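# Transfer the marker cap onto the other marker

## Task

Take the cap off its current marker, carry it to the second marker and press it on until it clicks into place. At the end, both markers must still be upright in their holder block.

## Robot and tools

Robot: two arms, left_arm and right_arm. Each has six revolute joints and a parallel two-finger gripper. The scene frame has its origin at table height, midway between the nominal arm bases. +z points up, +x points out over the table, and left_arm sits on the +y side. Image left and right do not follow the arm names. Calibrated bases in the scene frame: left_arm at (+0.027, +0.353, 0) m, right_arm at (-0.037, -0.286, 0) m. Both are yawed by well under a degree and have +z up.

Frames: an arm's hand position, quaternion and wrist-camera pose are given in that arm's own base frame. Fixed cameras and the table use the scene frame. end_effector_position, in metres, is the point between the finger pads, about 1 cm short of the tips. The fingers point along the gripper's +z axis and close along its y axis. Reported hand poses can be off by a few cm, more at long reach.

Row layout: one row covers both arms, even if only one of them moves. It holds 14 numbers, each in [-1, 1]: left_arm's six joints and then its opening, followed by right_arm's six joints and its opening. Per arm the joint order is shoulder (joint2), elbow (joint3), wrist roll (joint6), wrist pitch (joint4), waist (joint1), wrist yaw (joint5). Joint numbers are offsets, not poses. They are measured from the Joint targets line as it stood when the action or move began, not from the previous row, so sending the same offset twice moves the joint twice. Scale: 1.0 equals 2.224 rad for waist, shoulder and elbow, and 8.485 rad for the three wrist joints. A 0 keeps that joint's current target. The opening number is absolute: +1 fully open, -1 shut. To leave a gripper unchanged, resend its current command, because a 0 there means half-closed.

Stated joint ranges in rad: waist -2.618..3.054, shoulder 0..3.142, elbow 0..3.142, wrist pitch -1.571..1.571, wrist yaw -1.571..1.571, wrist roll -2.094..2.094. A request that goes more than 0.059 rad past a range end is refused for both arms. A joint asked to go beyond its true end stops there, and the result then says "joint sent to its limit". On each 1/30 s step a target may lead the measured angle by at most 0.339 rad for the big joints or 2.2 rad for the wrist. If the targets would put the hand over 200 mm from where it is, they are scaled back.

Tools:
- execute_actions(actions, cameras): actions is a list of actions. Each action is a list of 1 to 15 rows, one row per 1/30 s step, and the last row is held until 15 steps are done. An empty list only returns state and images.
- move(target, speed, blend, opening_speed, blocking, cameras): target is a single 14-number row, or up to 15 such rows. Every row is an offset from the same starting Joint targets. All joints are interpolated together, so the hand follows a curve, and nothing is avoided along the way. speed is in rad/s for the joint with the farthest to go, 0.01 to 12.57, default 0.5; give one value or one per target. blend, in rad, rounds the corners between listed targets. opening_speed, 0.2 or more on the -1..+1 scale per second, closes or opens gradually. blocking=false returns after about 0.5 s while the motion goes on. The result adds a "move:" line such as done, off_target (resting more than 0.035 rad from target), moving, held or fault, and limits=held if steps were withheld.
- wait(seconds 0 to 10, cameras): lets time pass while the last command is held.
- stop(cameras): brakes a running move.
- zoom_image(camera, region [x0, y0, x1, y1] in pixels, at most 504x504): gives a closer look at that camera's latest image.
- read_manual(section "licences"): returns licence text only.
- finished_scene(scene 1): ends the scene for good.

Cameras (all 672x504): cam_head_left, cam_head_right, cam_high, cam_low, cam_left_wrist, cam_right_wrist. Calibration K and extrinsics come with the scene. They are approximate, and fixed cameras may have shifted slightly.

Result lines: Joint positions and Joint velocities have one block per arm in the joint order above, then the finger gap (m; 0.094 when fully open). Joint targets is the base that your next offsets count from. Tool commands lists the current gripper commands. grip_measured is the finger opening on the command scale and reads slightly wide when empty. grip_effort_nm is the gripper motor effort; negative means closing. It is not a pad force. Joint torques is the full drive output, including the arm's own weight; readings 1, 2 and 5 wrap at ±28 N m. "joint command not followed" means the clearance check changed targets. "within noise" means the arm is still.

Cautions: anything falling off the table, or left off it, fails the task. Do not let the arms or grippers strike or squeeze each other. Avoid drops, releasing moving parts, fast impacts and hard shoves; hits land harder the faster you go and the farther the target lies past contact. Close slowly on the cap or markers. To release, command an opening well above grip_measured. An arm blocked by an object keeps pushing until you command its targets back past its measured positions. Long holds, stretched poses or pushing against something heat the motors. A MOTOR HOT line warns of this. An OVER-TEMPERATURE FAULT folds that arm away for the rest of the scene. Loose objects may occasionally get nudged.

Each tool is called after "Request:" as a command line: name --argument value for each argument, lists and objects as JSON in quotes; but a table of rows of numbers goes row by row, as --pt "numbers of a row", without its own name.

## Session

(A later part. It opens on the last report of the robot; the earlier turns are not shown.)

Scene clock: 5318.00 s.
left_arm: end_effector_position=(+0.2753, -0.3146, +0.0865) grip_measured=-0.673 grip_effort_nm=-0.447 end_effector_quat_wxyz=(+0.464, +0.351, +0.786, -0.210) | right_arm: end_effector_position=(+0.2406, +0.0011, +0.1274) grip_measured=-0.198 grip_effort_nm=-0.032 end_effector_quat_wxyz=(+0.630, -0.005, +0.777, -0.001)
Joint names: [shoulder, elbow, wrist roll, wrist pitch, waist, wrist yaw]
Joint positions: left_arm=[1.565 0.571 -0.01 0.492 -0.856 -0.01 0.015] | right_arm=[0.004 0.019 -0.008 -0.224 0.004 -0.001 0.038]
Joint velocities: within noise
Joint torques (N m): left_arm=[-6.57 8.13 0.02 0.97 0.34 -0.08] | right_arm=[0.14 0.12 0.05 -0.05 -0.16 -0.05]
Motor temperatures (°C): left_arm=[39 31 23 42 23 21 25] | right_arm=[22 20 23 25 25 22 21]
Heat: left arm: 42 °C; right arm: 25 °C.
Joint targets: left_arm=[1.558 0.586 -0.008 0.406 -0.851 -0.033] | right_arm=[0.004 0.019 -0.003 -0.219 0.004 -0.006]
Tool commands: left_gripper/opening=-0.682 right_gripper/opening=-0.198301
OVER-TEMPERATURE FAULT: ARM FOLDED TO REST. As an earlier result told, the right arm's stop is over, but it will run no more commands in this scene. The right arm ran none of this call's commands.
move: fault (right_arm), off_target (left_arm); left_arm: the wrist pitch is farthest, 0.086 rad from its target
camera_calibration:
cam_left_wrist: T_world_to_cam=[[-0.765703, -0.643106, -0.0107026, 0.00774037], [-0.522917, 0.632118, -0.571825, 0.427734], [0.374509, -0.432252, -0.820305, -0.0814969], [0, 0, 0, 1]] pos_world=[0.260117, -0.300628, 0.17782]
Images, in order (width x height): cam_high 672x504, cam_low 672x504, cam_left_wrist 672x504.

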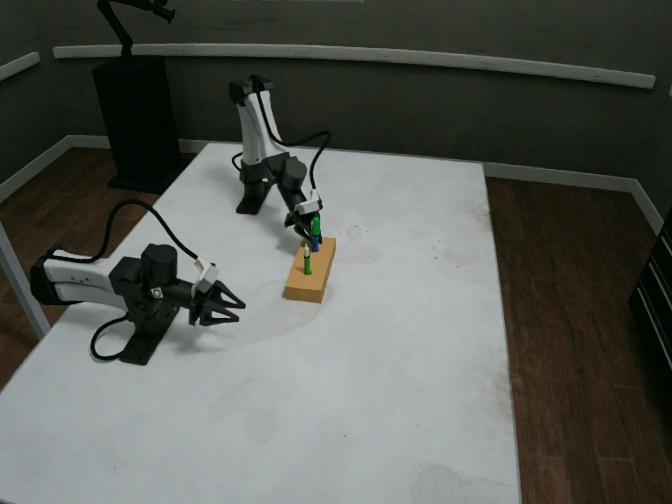

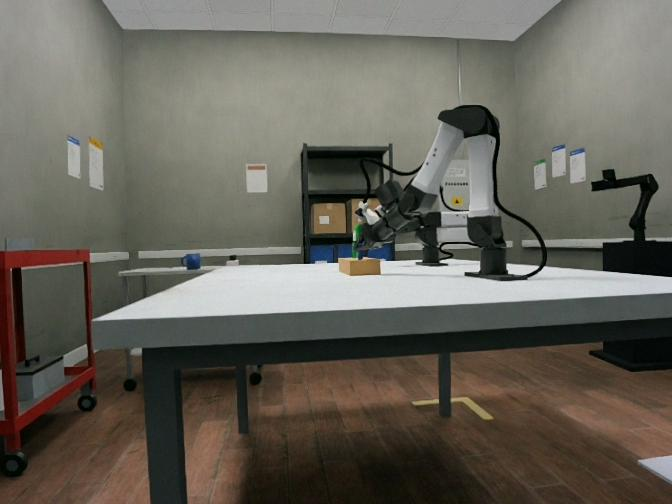

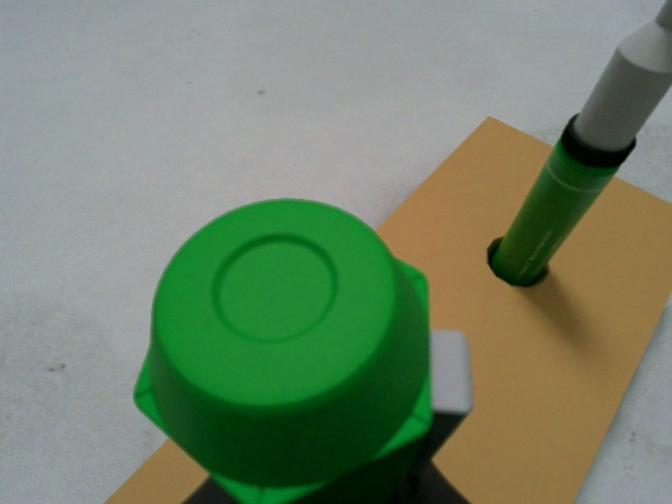

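Request:
move --target '[-0.00854, 0.02338, 0, -0.01803, 0, 0, -0.682, 0, 0, 0, 0, 0, 0, -0.198]' --speed 0.1 --cameras '["cam_low", "cam_high", "cam_left_wrist"]'

Request:
zoom_image --camera "cam_low" --region '[340, 220, 382, 262]'

Request:
zoom_image --camera "cam_high" --region '[290, 210, 330, 250]'

Scene clock: 5326.70 s.
left_arm: end_effector_position=(+0.2745, -0.3136, +0.0856) grip_measured=-0.673 grip_effort_nm=-0.452 end_effector_quat_wxyz=(+0.436, +0.359, +0.801, -0.197) | right_arm: end_effector_position=(+0.2406, +0.0011, +0.1274) grip_measured=-0.198 grip_effort_nm=-0.027 end_effector_quat_wxyz=(+0.630, -0.005, +0.777, -0.001)
Joint names: [shoulder, elbow, wrist roll, wrist pitch, waist, wrist yaw]
Joint positions: left_arm=[1.548 0.628 -0.008 0.348 -0.856 -0.01 0.015] | right_arm=[0.004 0.019 -0.008 -0.224 0.004 -0.001 0.038]
Joint velocities: within noise
Joint torques (N m): left_arm=[-6.82 8.05 -0.02 0.87 0.53 -0.1] | right_arm=[0.2 0.1 0.03 -0.05 -0.16 -0.03]
Motor temperatures (°C): left_arm=[39 31 23 41 23 21 25] | right_arm=[22 20 23 25 25 22 21]
Heat: left arm: 41 °C; right arm: 25 °C.
Joint targets: left_arm=[1.539 0.638 -0.008 0.253 -0.851 -0.033] | right_arm=[0.004 0.019 -0.003 -0.219 0.004 -0.006]
Tool commands: left_gripper/opening=-0.682 right_gripper/opening=-0.198301
OVER-TEMPERATURE FAULT: ARM FOLDED TO REST. As an earlier result told, the right arm's stop is over, but it will run no more commands in this scene. The right arm ran none of this call's commands.
move: fault (right_arm), off_target (left_arm); left_arm: the wrist pitch is farthest, 0.095 rad from its target
camera_calibration:
cam_left_wrist: T_world_to_cam=[[-0.766742, -0.641865, -0.0107805, 0.00836406], [-0.546948, 0.661967, -0.512492, 0.437007], [0.336087, -0.387052, -0.858625, -0.0535322], [0, 0, 0, 1]] pos_world=[0.263425, -0.304635, 0.178088]
Images, in order (width x height): cam_high 672x504, cam_low 672x504, cam_left_wrist 672x504.

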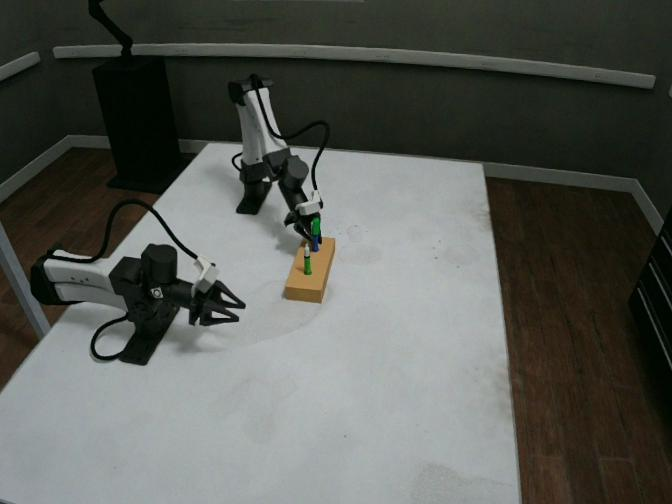

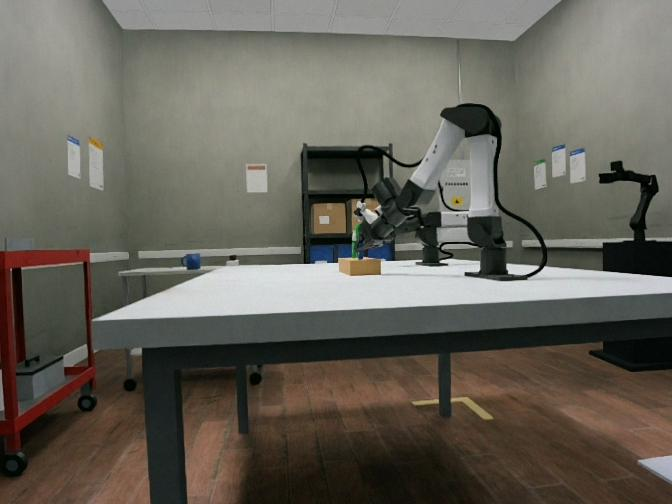

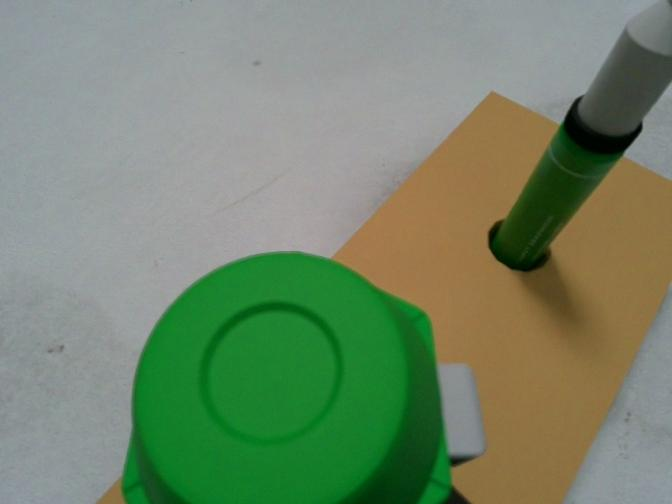

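Scaled by 12.000 from the camera's 672x504 image, which has a finer 960x720 frame.

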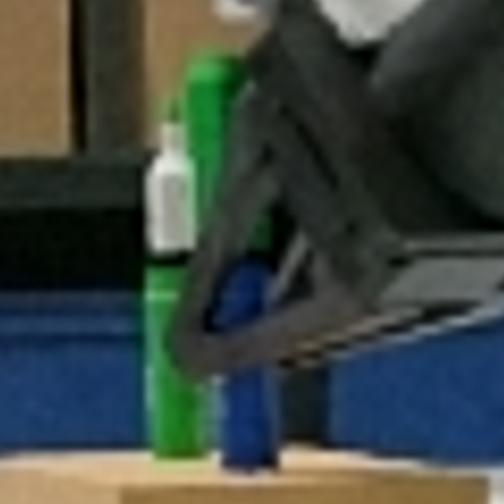

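Scaled by 12.600 from the camera's 672x504 image, which has a finer 960x720 frame.

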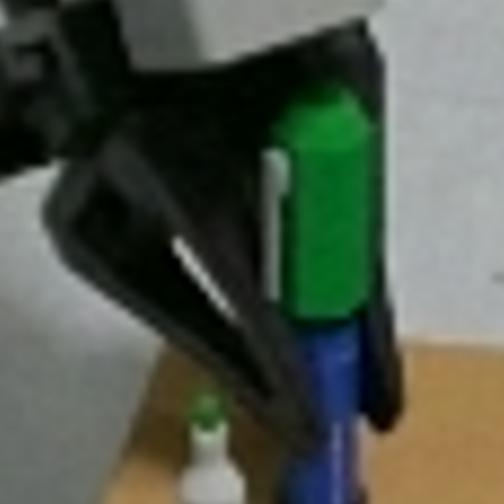

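Request:
zoom_image --camera "cam_high" --region '[304, 222, 324, 242]'

Request:
zoom_image --camera "cam_head_right" --region '[290, 245, 350, 305]'

Scaled by 25.200 from the camera's 672x504 image, which has a finer 960x720 frame.

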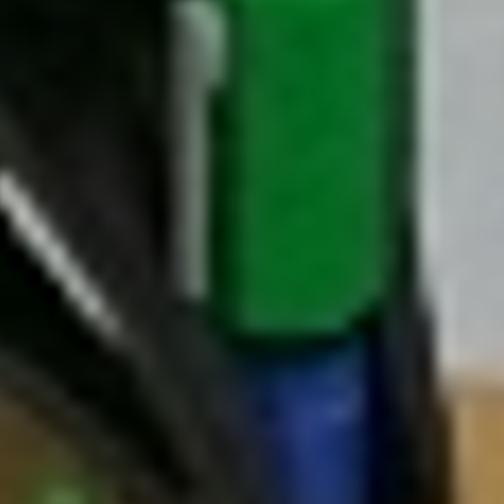

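This scene's latest camera images include none from cam_head_right. They are from: cam_high, cam_low, cam_left_wrist. cam_head_right's image comes with the result of a call that names it in "cameras".

Request:
execute_actions --actions '[]' --cameras '["cam_head_right", "cam_head_left"]'

Request:
zoom_image --camera "cam_head_right" --region '[300, 250, 340, 290]'

Request:
zoom_image --camera "cam_head_left" --region '[310, 250, 350, 290]'

Scene clock: 5347.37 s.
left_arm: end_effector_position=(+0.2745, -0.3136, +0.0856) grip_measured=-0.673 grip_effort_nm=-0.447 end_effector_quat_wxyz=(+0.436, +0.359, +0.801, -0.197) | right_arm: end_effector_position=(+0.2406, +0.0011, +0.1274) grip_measured=-0.198 grip_effort_nm=-0.027 end_effector_quat_wxyz=(+0.630, -0.005, +0.777, -0.001)
Joint names: [shoulder, elbow, wrist roll, wrist pitch, waist, wrist yaw]
Joint positions: left_arm=[1.548 0.628 -0.008 0.348 -0.856 -0.01 0.015] | right_arm=[0.004 0.019 -0.008 -0.224 0.004 -0.001 0.038]
Joint velocities: within noise
Joint torques (N m): left_arm=[-6.71 7.91 -0.01 0.87 0.4 -0.09] | right_arm=[0.09 0.09 0.05 -0.06 -0.23 -0.02]
Motor temperatures (°C): left_arm=[40 31 23 39 23 21 25] | right_arm=[22 20 23 25 25 22 21]
Heat: left arm: 40 °C; right arm: 25 °C.
Joint targets: left_arm=[1.539 0.638 -0.008 0.253 -0.851 -0.033] | right_arm=[0.004 0.019 -0.003 -0.219 0.004 -0.006]
Tool commands: left_gripper/opening=-0.682 right_gripper/opening=-0.198301
OVER-TEMPERATURE FAULT: ARM FOLDED TO REST. As an earlier result told, the right arm's stop is over, but it will run no more commands in this scene.
Images, in order (width x height): cam_head_left 672x504, cam_head_right 672x504.

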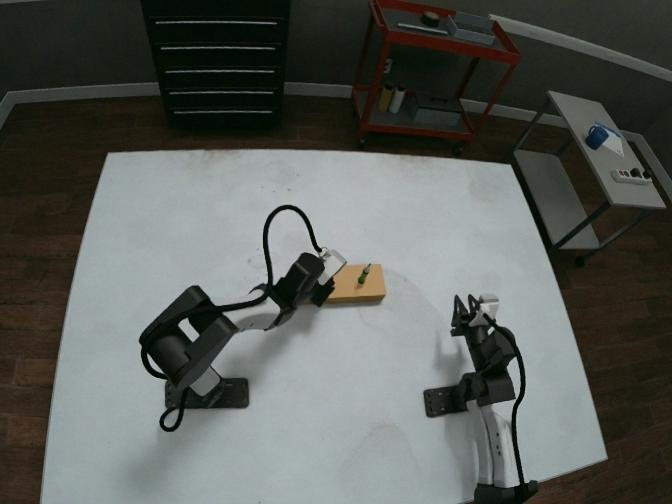

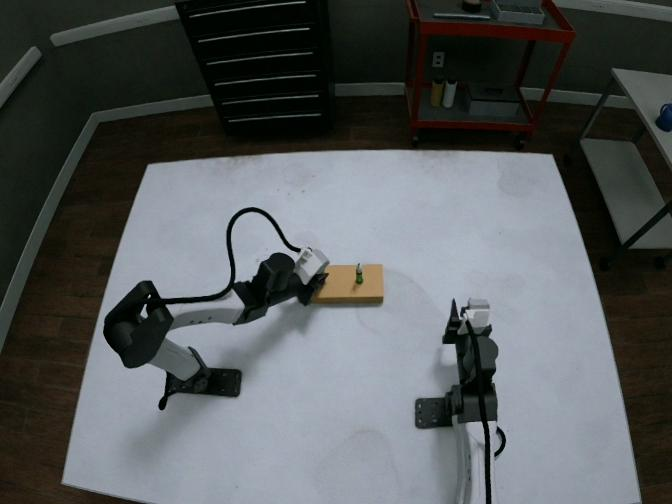

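Scaled by 12.600 from the camera's 672x504 image, which has a finer 960x720 frame.

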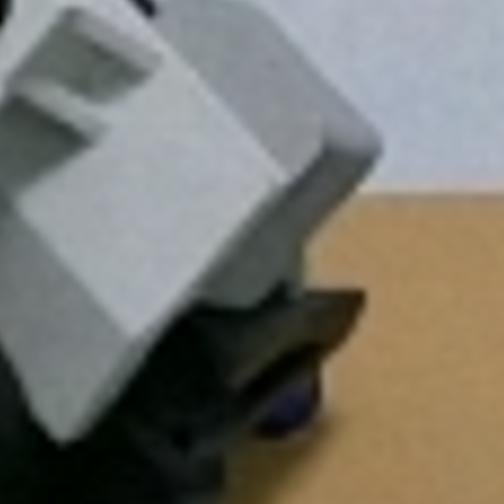

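Scaled by 12.600 from the camera's 672x504 image, which has a finer 960x720 frame.

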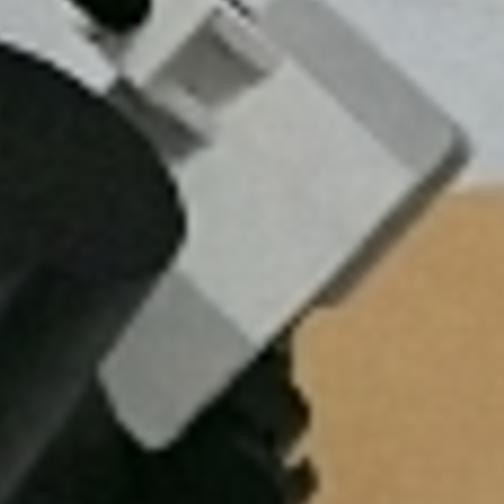

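Request:
move --target '[-0.00405, 0.04137, 0, -0.02133, 0, 0, -0.682, 0, 0, 0, 0, 0, 0, -0.198]' --speed 0.1 --cameras '["cam_low", "cam_high", "cam_left_wrist"]'

Request:
zoom_image --camera "cam_low" --region '[340, 220, 382, 262]'

Request:
zoom_image --camera "cam_high" --region '[290, 210, 330, 250]'

Scene clock: 5367.57 s.
left_arm: end_effector_position=(+0.2739, -0.3129, +0.0859) grip_measured=-0.673 grip_effort_nm=-0.452 end_effector_quat_wxyz=(+0.398, +0.363, +0.823, -0.181) | right_arm: end_effector_position=(+0.2406, +0.0011, +0.1274) grip_measured=-0.198 grip_effort_nm=-0.027 end_effector_quat_wxyz=(+0.630, -0.005, +0.777, -0.001)
Joint names: [shoulder, elbow, wrist roll, wrist pitch, waist, wrist yaw]
Joint positions: left_arm=[1.542 0.715 -0.019 0.161 -0.856 -0.01 0.015] | right_arm=[0.004 0.019 -0.008 -0.224 0.004 -0.001 0.038]
Joint velocities: within noise
Joint torques (N m): left_arm=[-7.27 8.73 -0.02 0.83 0.25 -0.09] | right_arm=[0.18 0.06 0.06 -0.05 -0.21 -0.04]
Motor temperatures (°C): left_arm=[40 32 23 38 23 21 25] | right_arm=[22 20 23 25 25 22 21]
Heat: left arm: 40 °C; right arm: 25 °C.
Joint targets: left_arm=[1.530 0.730 -0.008 0.072 -0.851 -0.033] | right_arm=[0.004 0.019 -0.003 -0.219 0.004 -0.006]
Tool commands: left_gripper/opening=-0.682 right_gripper/opening=-0.198301
OVER-TEMPERATURE FAULT: ARM FOLDED TO REST. As an earlier result told, the right arm's stop is over, but it will run no more commands in this scene. The right arm ran none of this call's commands.
move: fault (right_arm), off_target (left_arm); left_arm: the wrist pitch is farthest, 0.089 rad from its target
camera_calibration:
cam_left_wrist: T_world_to_cam=[[-0.763075, -0.64631, -0.000697262, 0.00510468], [-0.583118, 0.68893, -0.430522, 0.447776], [0.278731, -0.328114, -0.90258, -0.0148434], [0, 0, 0, 1]] pos_world=[0.269138, -0.310057, 0.179384]
Images, in order (width x height): cam_high 672x504, cam_low 672x504, cam_left_wrist 672x504.

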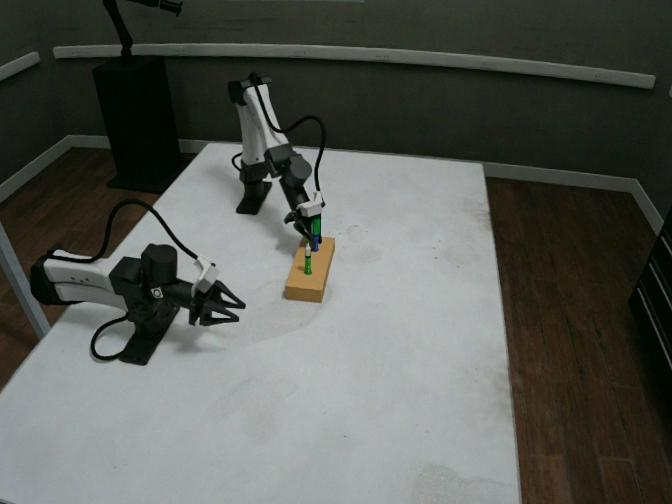

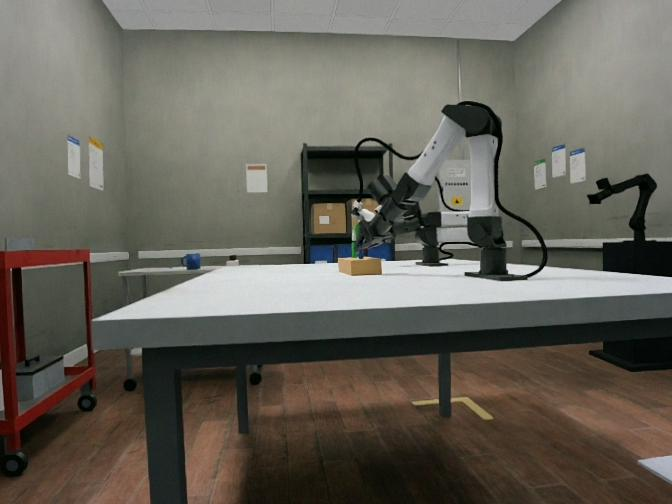

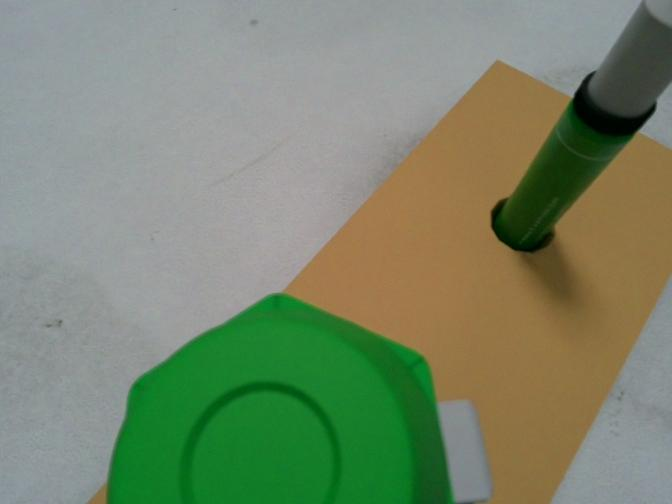

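Scaled by 12.000 from the camera's 672x504 image, which has a finer 960x720 frame.

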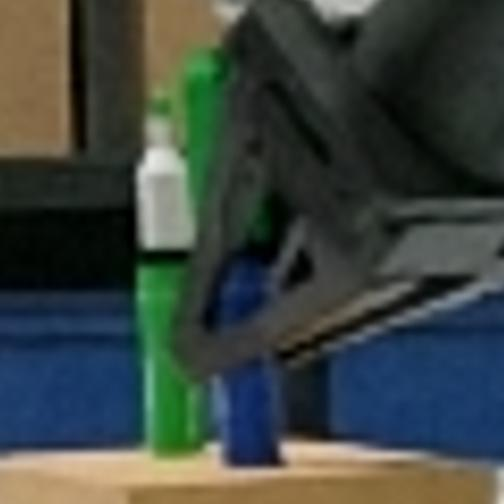

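Scaled by 12.600 from the camera's 672x504 image, which has a finer 960x720 frame.

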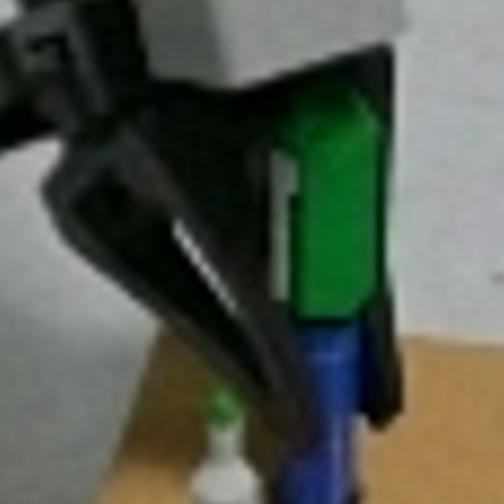

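Request:
zoom_image --camera "cam_high" --region '[304, 222, 324, 242]'

Request:
zoom_image --camera "cam_low" --region '[348, 230, 372, 254]'

Scaled by 25.200 from the camera's 672x504 image, which has a finer 960x720 frame.

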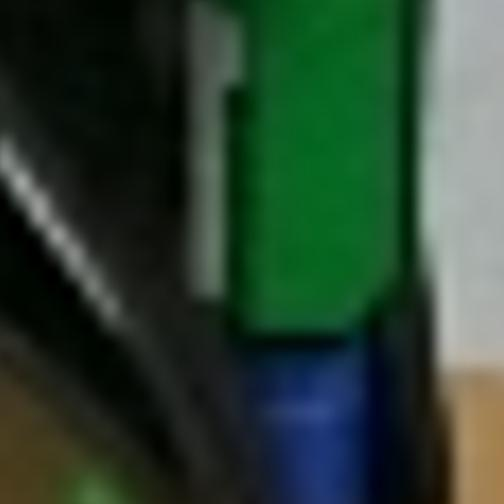

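Scaled by 21.000 from the camera's 672x504 image, which has a finer 960x720 frame.

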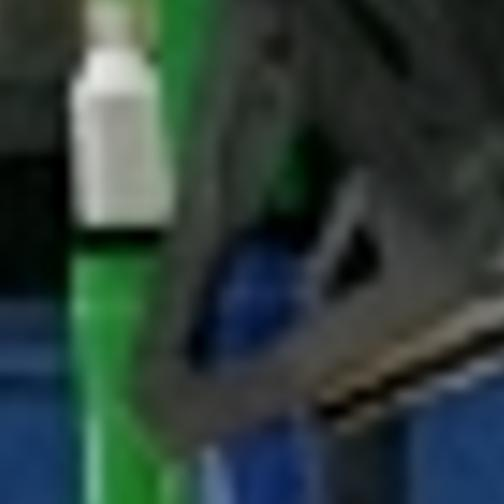

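Request:
move --pt "0.00944 -0.01169 0 0.01638 0 0 -0.670 0 0 0 0 0 0 -0.198" --pt "0.01304 -0.05171 0 0.03936 0 0 -0.670 0 0 0 0 0 0 -0.198" --pt "0.02068 -0.07734 0 0.05633 0 0 -0.670 0 0 0 0 0 0 -0.198" --pt "0.03372 -0.10342 0 0.07472 0 0 -0.670 0 0 0 0 0 0 -0.198" --pt "0.05755 -0.12500 0 0.09605 0 0 -0.670 0 0 0 0 0 0 -0.198" --pt "0.07599 -0.14164 0 0.11161 0 0 -0.670 0 0 0 0 0 0 -0.198" --speed 0.25 --blend 0.02 --cameras '["cam_low", "cam_high", "cam_left_wrist"]'

Request:
zoom_image --camera "cam_low" --region '[340, 220, 382, 262]'

Scene clock: 5515.47 s.
left_arm: end_effector_position=(+0.2755, -0.3140, +0.0881) grip_measured=-0.665 grip_effort_nm=-0.212 end_effector_quat_wxyz=(+0.539, +0.324, +0.737, -0.246) | right_arm: end_effector_position=(+0.2406, +0.0011, +0.1274) grip_measured=-0.198 grip_effort_nm=-0.022 end_effector_quat_wxyz=(+0.630, -0.005, +0.777, -0.001)
Joint names: [shoulder, elbow, wrist roll, wrist pitch, waist, wrist yaw]
Joint positions: left_arm=[1.686 0.429 -0.019 0.955 -0.856 -0.013 0.016] | right_arm=[0.004 0.019 -0.008 -0.224 0.004 -0.001 0.038]
Joint velocities: within noise
Joint torques (N m): left_arm=[-5.05 4.14 -0.03 2.47 0.49 -0.05] | right_arm=[0.29 0.23 0.05 -0.05 -0.2 -0.04]
Motor temperatures (°C): left_arm=[40 36 23 35 23 21 25] | right_arm=[22 20 23 25 25 22 21]
Heat: left arm: 40 °C; right arm: 25 °C.
Joint targets: left_arm=[1.699 0.415 -0.008 1.019 -0.851 -0.033] | right_arm=[0.004 0.019 -0.003 -0.219 0.004 -0.006]
Tool commands: left_gripper/opening=-0.67 right_gripper/opening=-0.198301
OVER-TEMPERATURE FAULT: ARM FOLDED TO REST. As an earlier result told, the right arm's stop is over, but it will run no more commands in this scene. The right arm ran none of this call's commands.
move: fault (right_arm), off_target (left_arm); left_arm: the wrist pitch is farthest, 0.064 rad from its target
camera_calibration:
cam_left_wrist: T_world_to_cam=[[-0.76051, -0.6493, -0.00585108, 0.00448797], [-0.444947, 0.527677, -0.723588, 0.387545], [0.472913, -0.547693, -0.690207, -0.154917], [0, 0, 0, 1]] pos_world=[0.249112, -0.286431, 0.173525]
Images, in order (width x height): cam_high 672x504, cam_low 672x504, cam_left_wrist 672x504.

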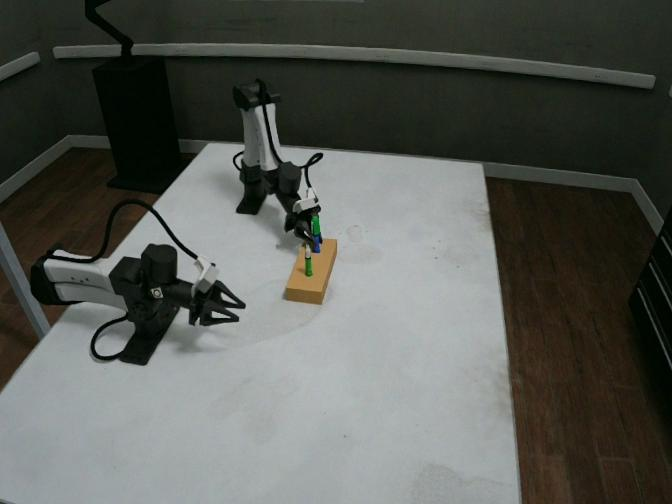

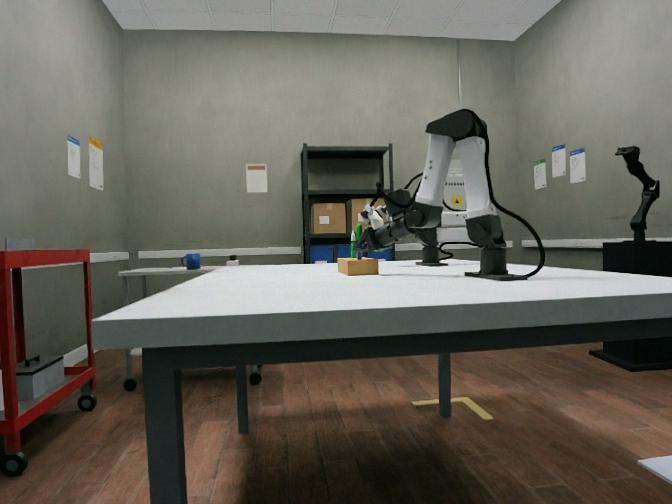

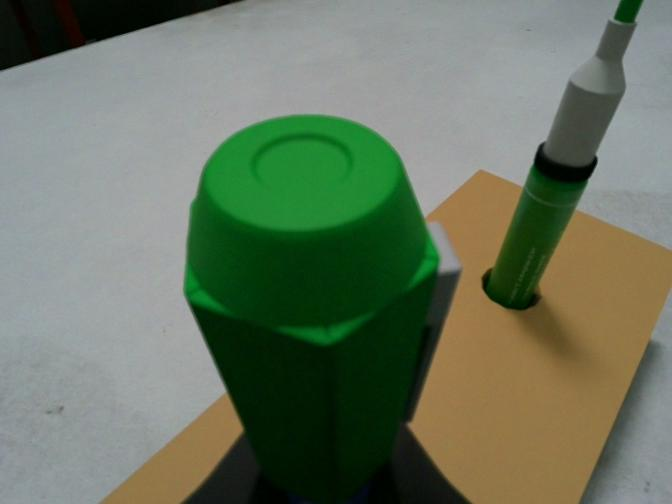

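Scaled by 12.000 from the camera's 672x504 image, which has a finer 960x720 frame.

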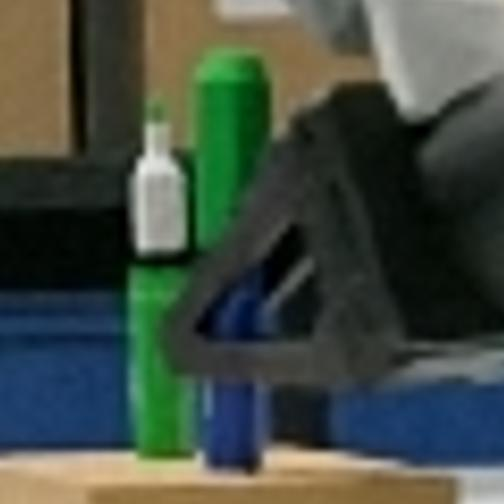

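Request:
move --target '[0, 0, 0, 0, 0, 0, -0.28, 0, 0, 0, 0, 0, 0, -0.198]' --speed 0.25 --opening_speed 0.5 --cameras '["cam_low", "cam_high", "cam_left_wrist", "cam_head_left"]'

Request:
zoom_image --camera "cam_head_left" --region '[300, 245, 360, 305]'

Request:
zoom_image --camera "cam_low" --region '[340, 220, 382, 262]'

Scene clock: 5557.40 s.
left_arm: end_effector_position=(+0.2757, -0.3142, +0.0888) grip_measured=-0.282 grip_effort_nm=0.134 end_effector_quat_wxyz=(+0.540, +0.323, +0.737, -0.247) | right_arm: end_effector_position=(+0.2406, +0.0011, +0.1274) grip_measured=-0.198 grip_effort_nm=-0.032 end_effector_quat_wxyz=(+0.630, -0.005, +0.777, -0.001)
Joint names: [shoulder, elbow, wrist roll, wrist pitch, waist, wrist yaw]
Joint positions: left_arm=[1.686 0.429 -0.019 0.958 -0.856 -0.013 0.034] | right_arm=[0.004 0.019 -0.008 -0.224 0.004 -0.001 0.038]
Joint velocities: within noise
Joint torques (N m): left_arm=[-4.92 4.19 -0.03 2.43 0.36 -0.12] | right_arm=[0.1 0.12 0.05 -0.04 -0.23 -0.02]
Motor temperatures (°C): left_arm=[38 32 23 41 23 21 24] | right_arm=[22 20 23 25 25 22 21]
Heat: left arm: 41 °C; right arm: 25 °C.
Joint targets: left_arm=[1.699 0.415 -0.008 1.019 -0.852 -0.033] | right_arm=[0.004 0.019 -0.003 -0.219 0.004 -0.006]
Tool commands: left_gripper/opening=-0.28 right_gripper/opening=-0.198301
OVER-TEMPERATURE FAULT: ARM FOLDED TO REST. As an earlier result told, the right arm's stop is over, but it will run no more commands in this scene. The right arm ran none of this call's commands.
move: fault (right_arm), off_target (left_arm); left_arm: the wrist pitch is farthest, 0.061 rad from its target
camera_calibration:
cam_left_wrist: T_world_to_cam=[[-0.760469, -0.649347, -0.00584012, 0.00445458], [-0.443537, 0.525966, -0.725696, 0.387406], [0.474301, -0.549279, -0.687991, -0.155589], [0, 0, 0, 1]] pos_world=[0.249012, -0.286331, 0.174122]
Images, in order (width x height): cam_head_left 672x504, cam_high 672x504, cam_low 672x504, cam_left_wrist 672x504.

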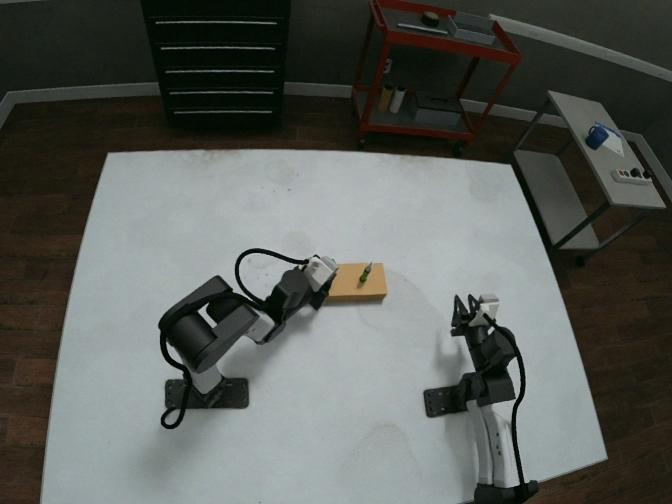

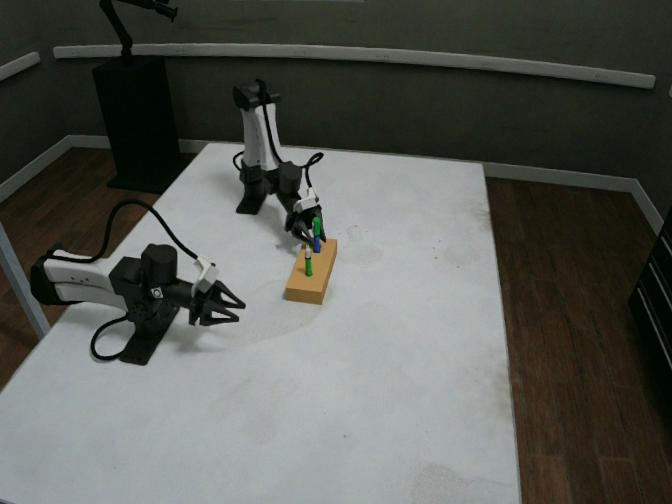

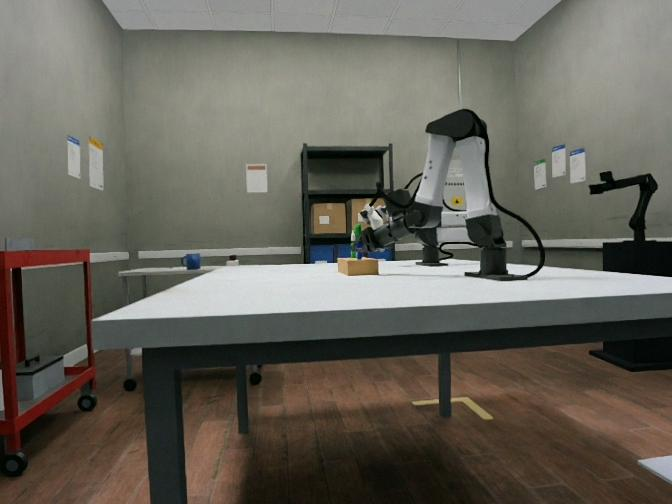

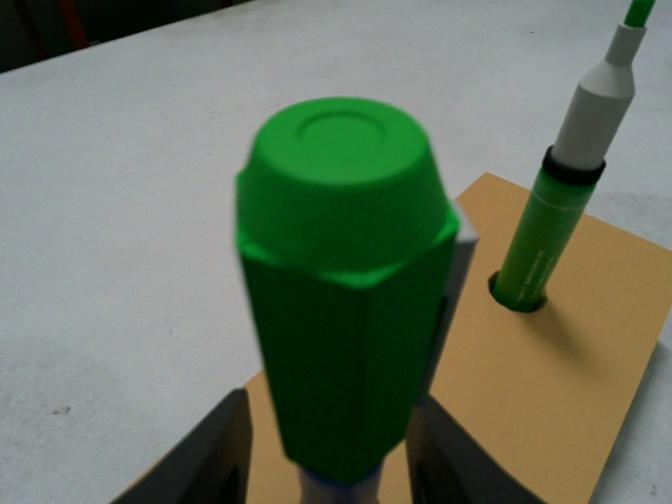

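Scaled by 8.400 from the camera's 672x504 image, which has a finer 960x720 frame.

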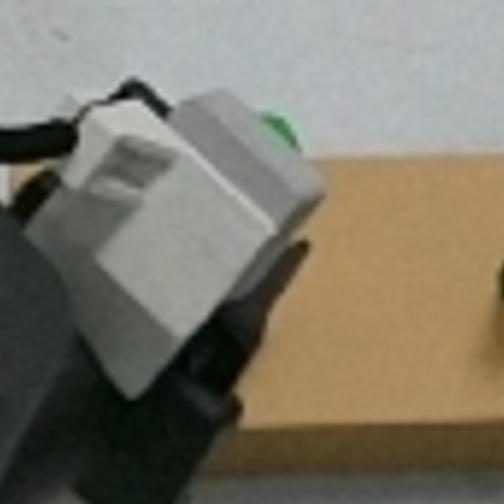

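Scaled by 12.000 from the camera's 672x504 image, which has a finer 960x720 frame.

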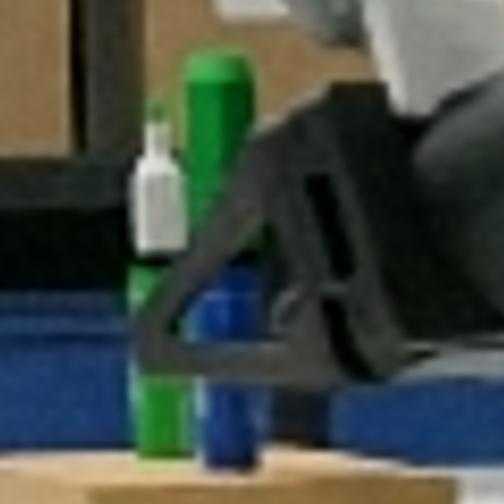

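Request:
move --pt "0 0.01439 0 -0.01167 0 0.00507 -0.28 0 0 0 0 0 0 -0.198" --pt "0.00382 0.02788 0.01697 -0.01697 0.06745 0.05080 -0.28 0 0 0 0 0 0 -0.198" --pt "0.02356 0.06879 0.03335 -0.03100 0.11871 0.08851 -0.28 0 0 0 0 0 0 -0.198" --speed 0.25 --blend 0.02 --cameras '["cam_low", "cam_high", "cam_left_wrist", "cam_head_left", "cam_head_right"]'

Request:
zoom_image --camera "cam_head_left" --region '[300, 245, 360, 305]'

Request:
zoom_image --camera "cam_low" --region '[340, 220, 382, 262]'

Scene clock: 5600.03 s.
left_arm: end_effector_position=(+0.2685, -0.3148, +0.0876) grip_measured=-0.282 grip_effort_nm=0.139 end_effector_quat_wxyz=(+0.459, +0.491, +0.639, -0.373) | right_arm: end_effector_position=(+0.2406, +0.0011, +0.1274) grip_measured=-0.198 grip_effort_nm=-0.032 end_effector_quat_wxyz=(+0.630, -0.005, +0.777, -0.001)
Joint names: [shoulder, elbow, wrist roll, wrist pitch, waist, wrist yaw]
Joint positions: left_arm=[1.738 0.544 0.243 0.79 -0.593 0.703 0.034] | right_arm=[0.004 0.019 -0.008 -0.224 0.004 -0.001 0.038]
Joint velocities: within noise
Joint torques (N m): left_arm=[-5.42 7.83 0.2 1.36 0.21 0.31] | right_arm=[0.23 0.14 0.06 -0.04 -0.16 -0.03]
Motor temperatures (°C): left_arm=[37 31 23 45 23 21 24] | right_arm=[22 20 23 25 25 22 21]
Heat: left arm: 45 °C; right arm: 25 °C.
Joint targets: left_arm=[1.751 0.568 0.275 0.756 -0.588 0.718] | right_arm=[0.004 0.019 -0.003 -0.219 0.004 -0.006]
Tool commands: left_gripper/opening=-0.28 right_gripper/opening=-0.198301
OVER-TEMPERATURE FAULT: ARM FOLDED TO REST. As an earlier result told, the right arm's stop is over, but it will run no more commands in this scene. The right arm ran none of this call's commands.
move: fault (right_arm)
camera_calibration:
cam_left_wrist: T_world_to_cam=[[-0.977034, -0.213021, 0.00515845, 0.193059], [-0.151024, 0.675199, -0.72201, 0.351816], [0.15032, -0.706207, -0.691864, -0.115464], [0, 0, 0, 1]] pos_world=[0.259115, -0.277961, 0.173133]
Images, in order (width x height): cam_head_left 672x504, cam_head_right 672x504, cam_high 672x504, cam_low 672x504, cam_left_wrist 672x504.

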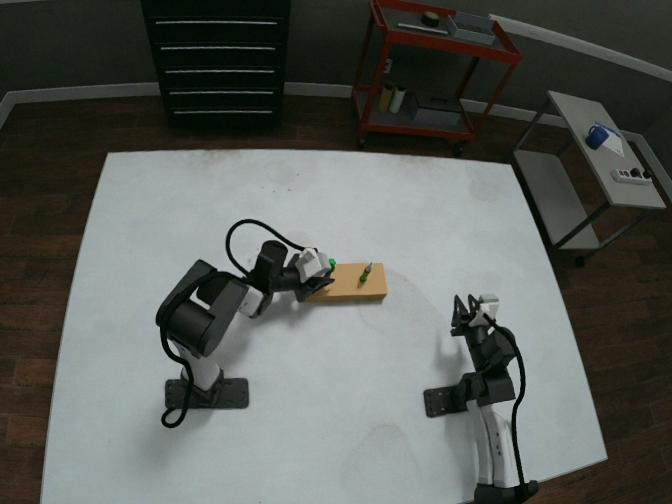

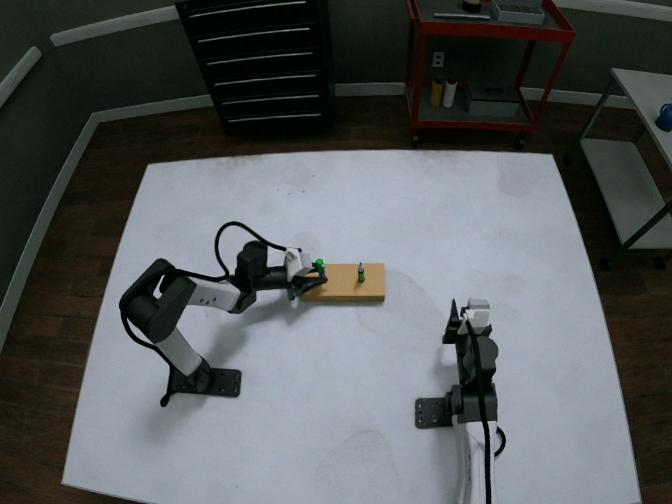

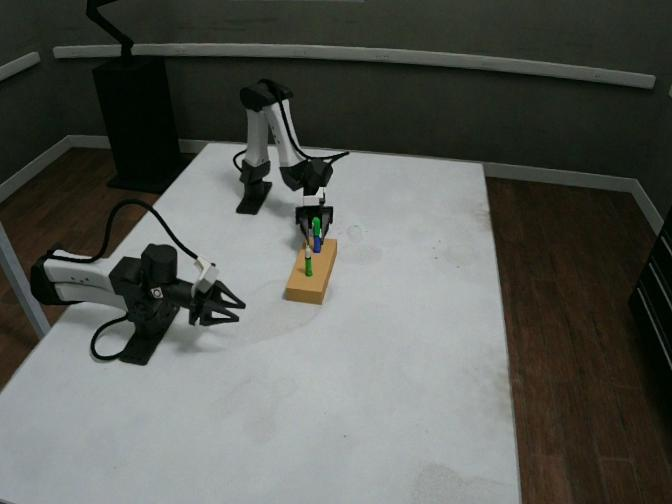

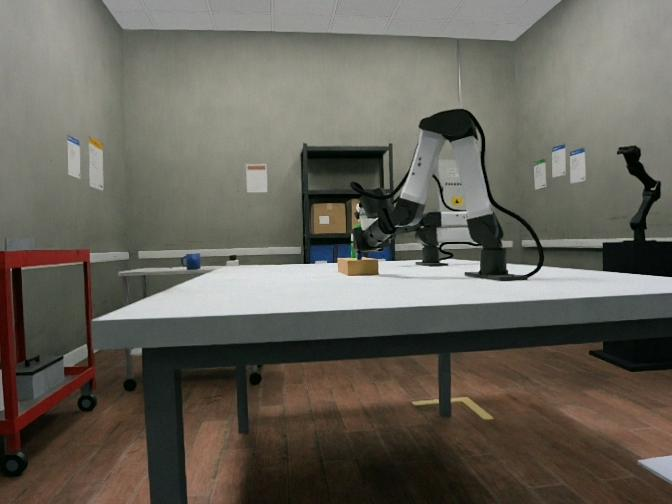

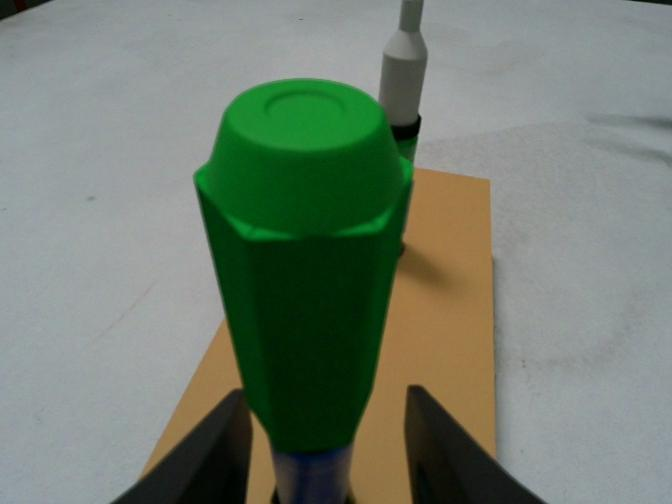

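Scaled by 8.400 from the camera's 672x504 image, which has a finer 960x720 frame.

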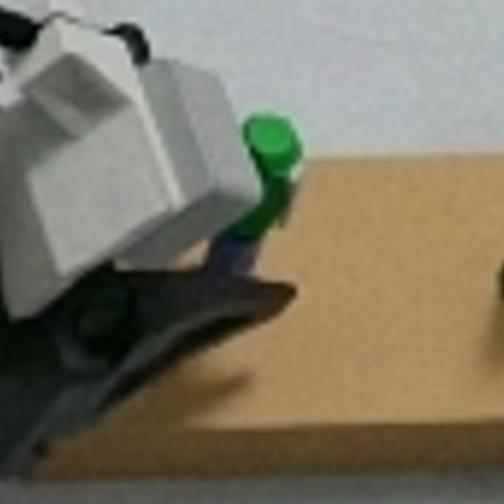

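Scaled by 12.000 from the camera's 672x504 image, which has a finer 960x720 frame.

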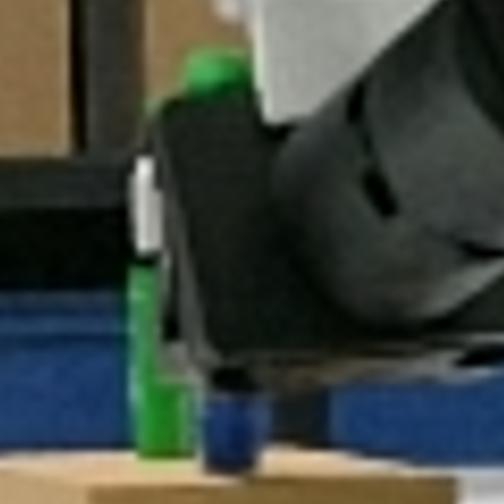

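Request:
zoom_image --camera "cam_head_right" --region '[290, 245, 350, 305]'

Request:
zoom_image --camera "cam_high" --region '[290, 210, 330, 250]'

Scaled by 8.400 from the camera's 672x504 image, which has a finer 960x720 frame.

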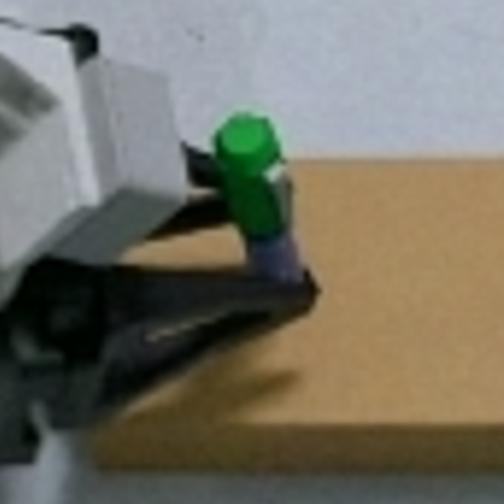

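Scaled by 12.600 from the camera's 672x504 image, which has a finer 960x720 frame.

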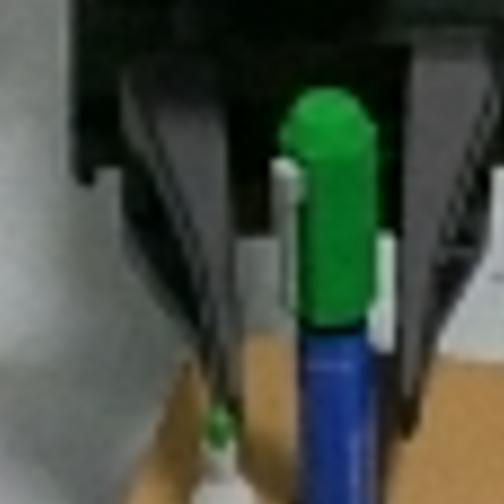

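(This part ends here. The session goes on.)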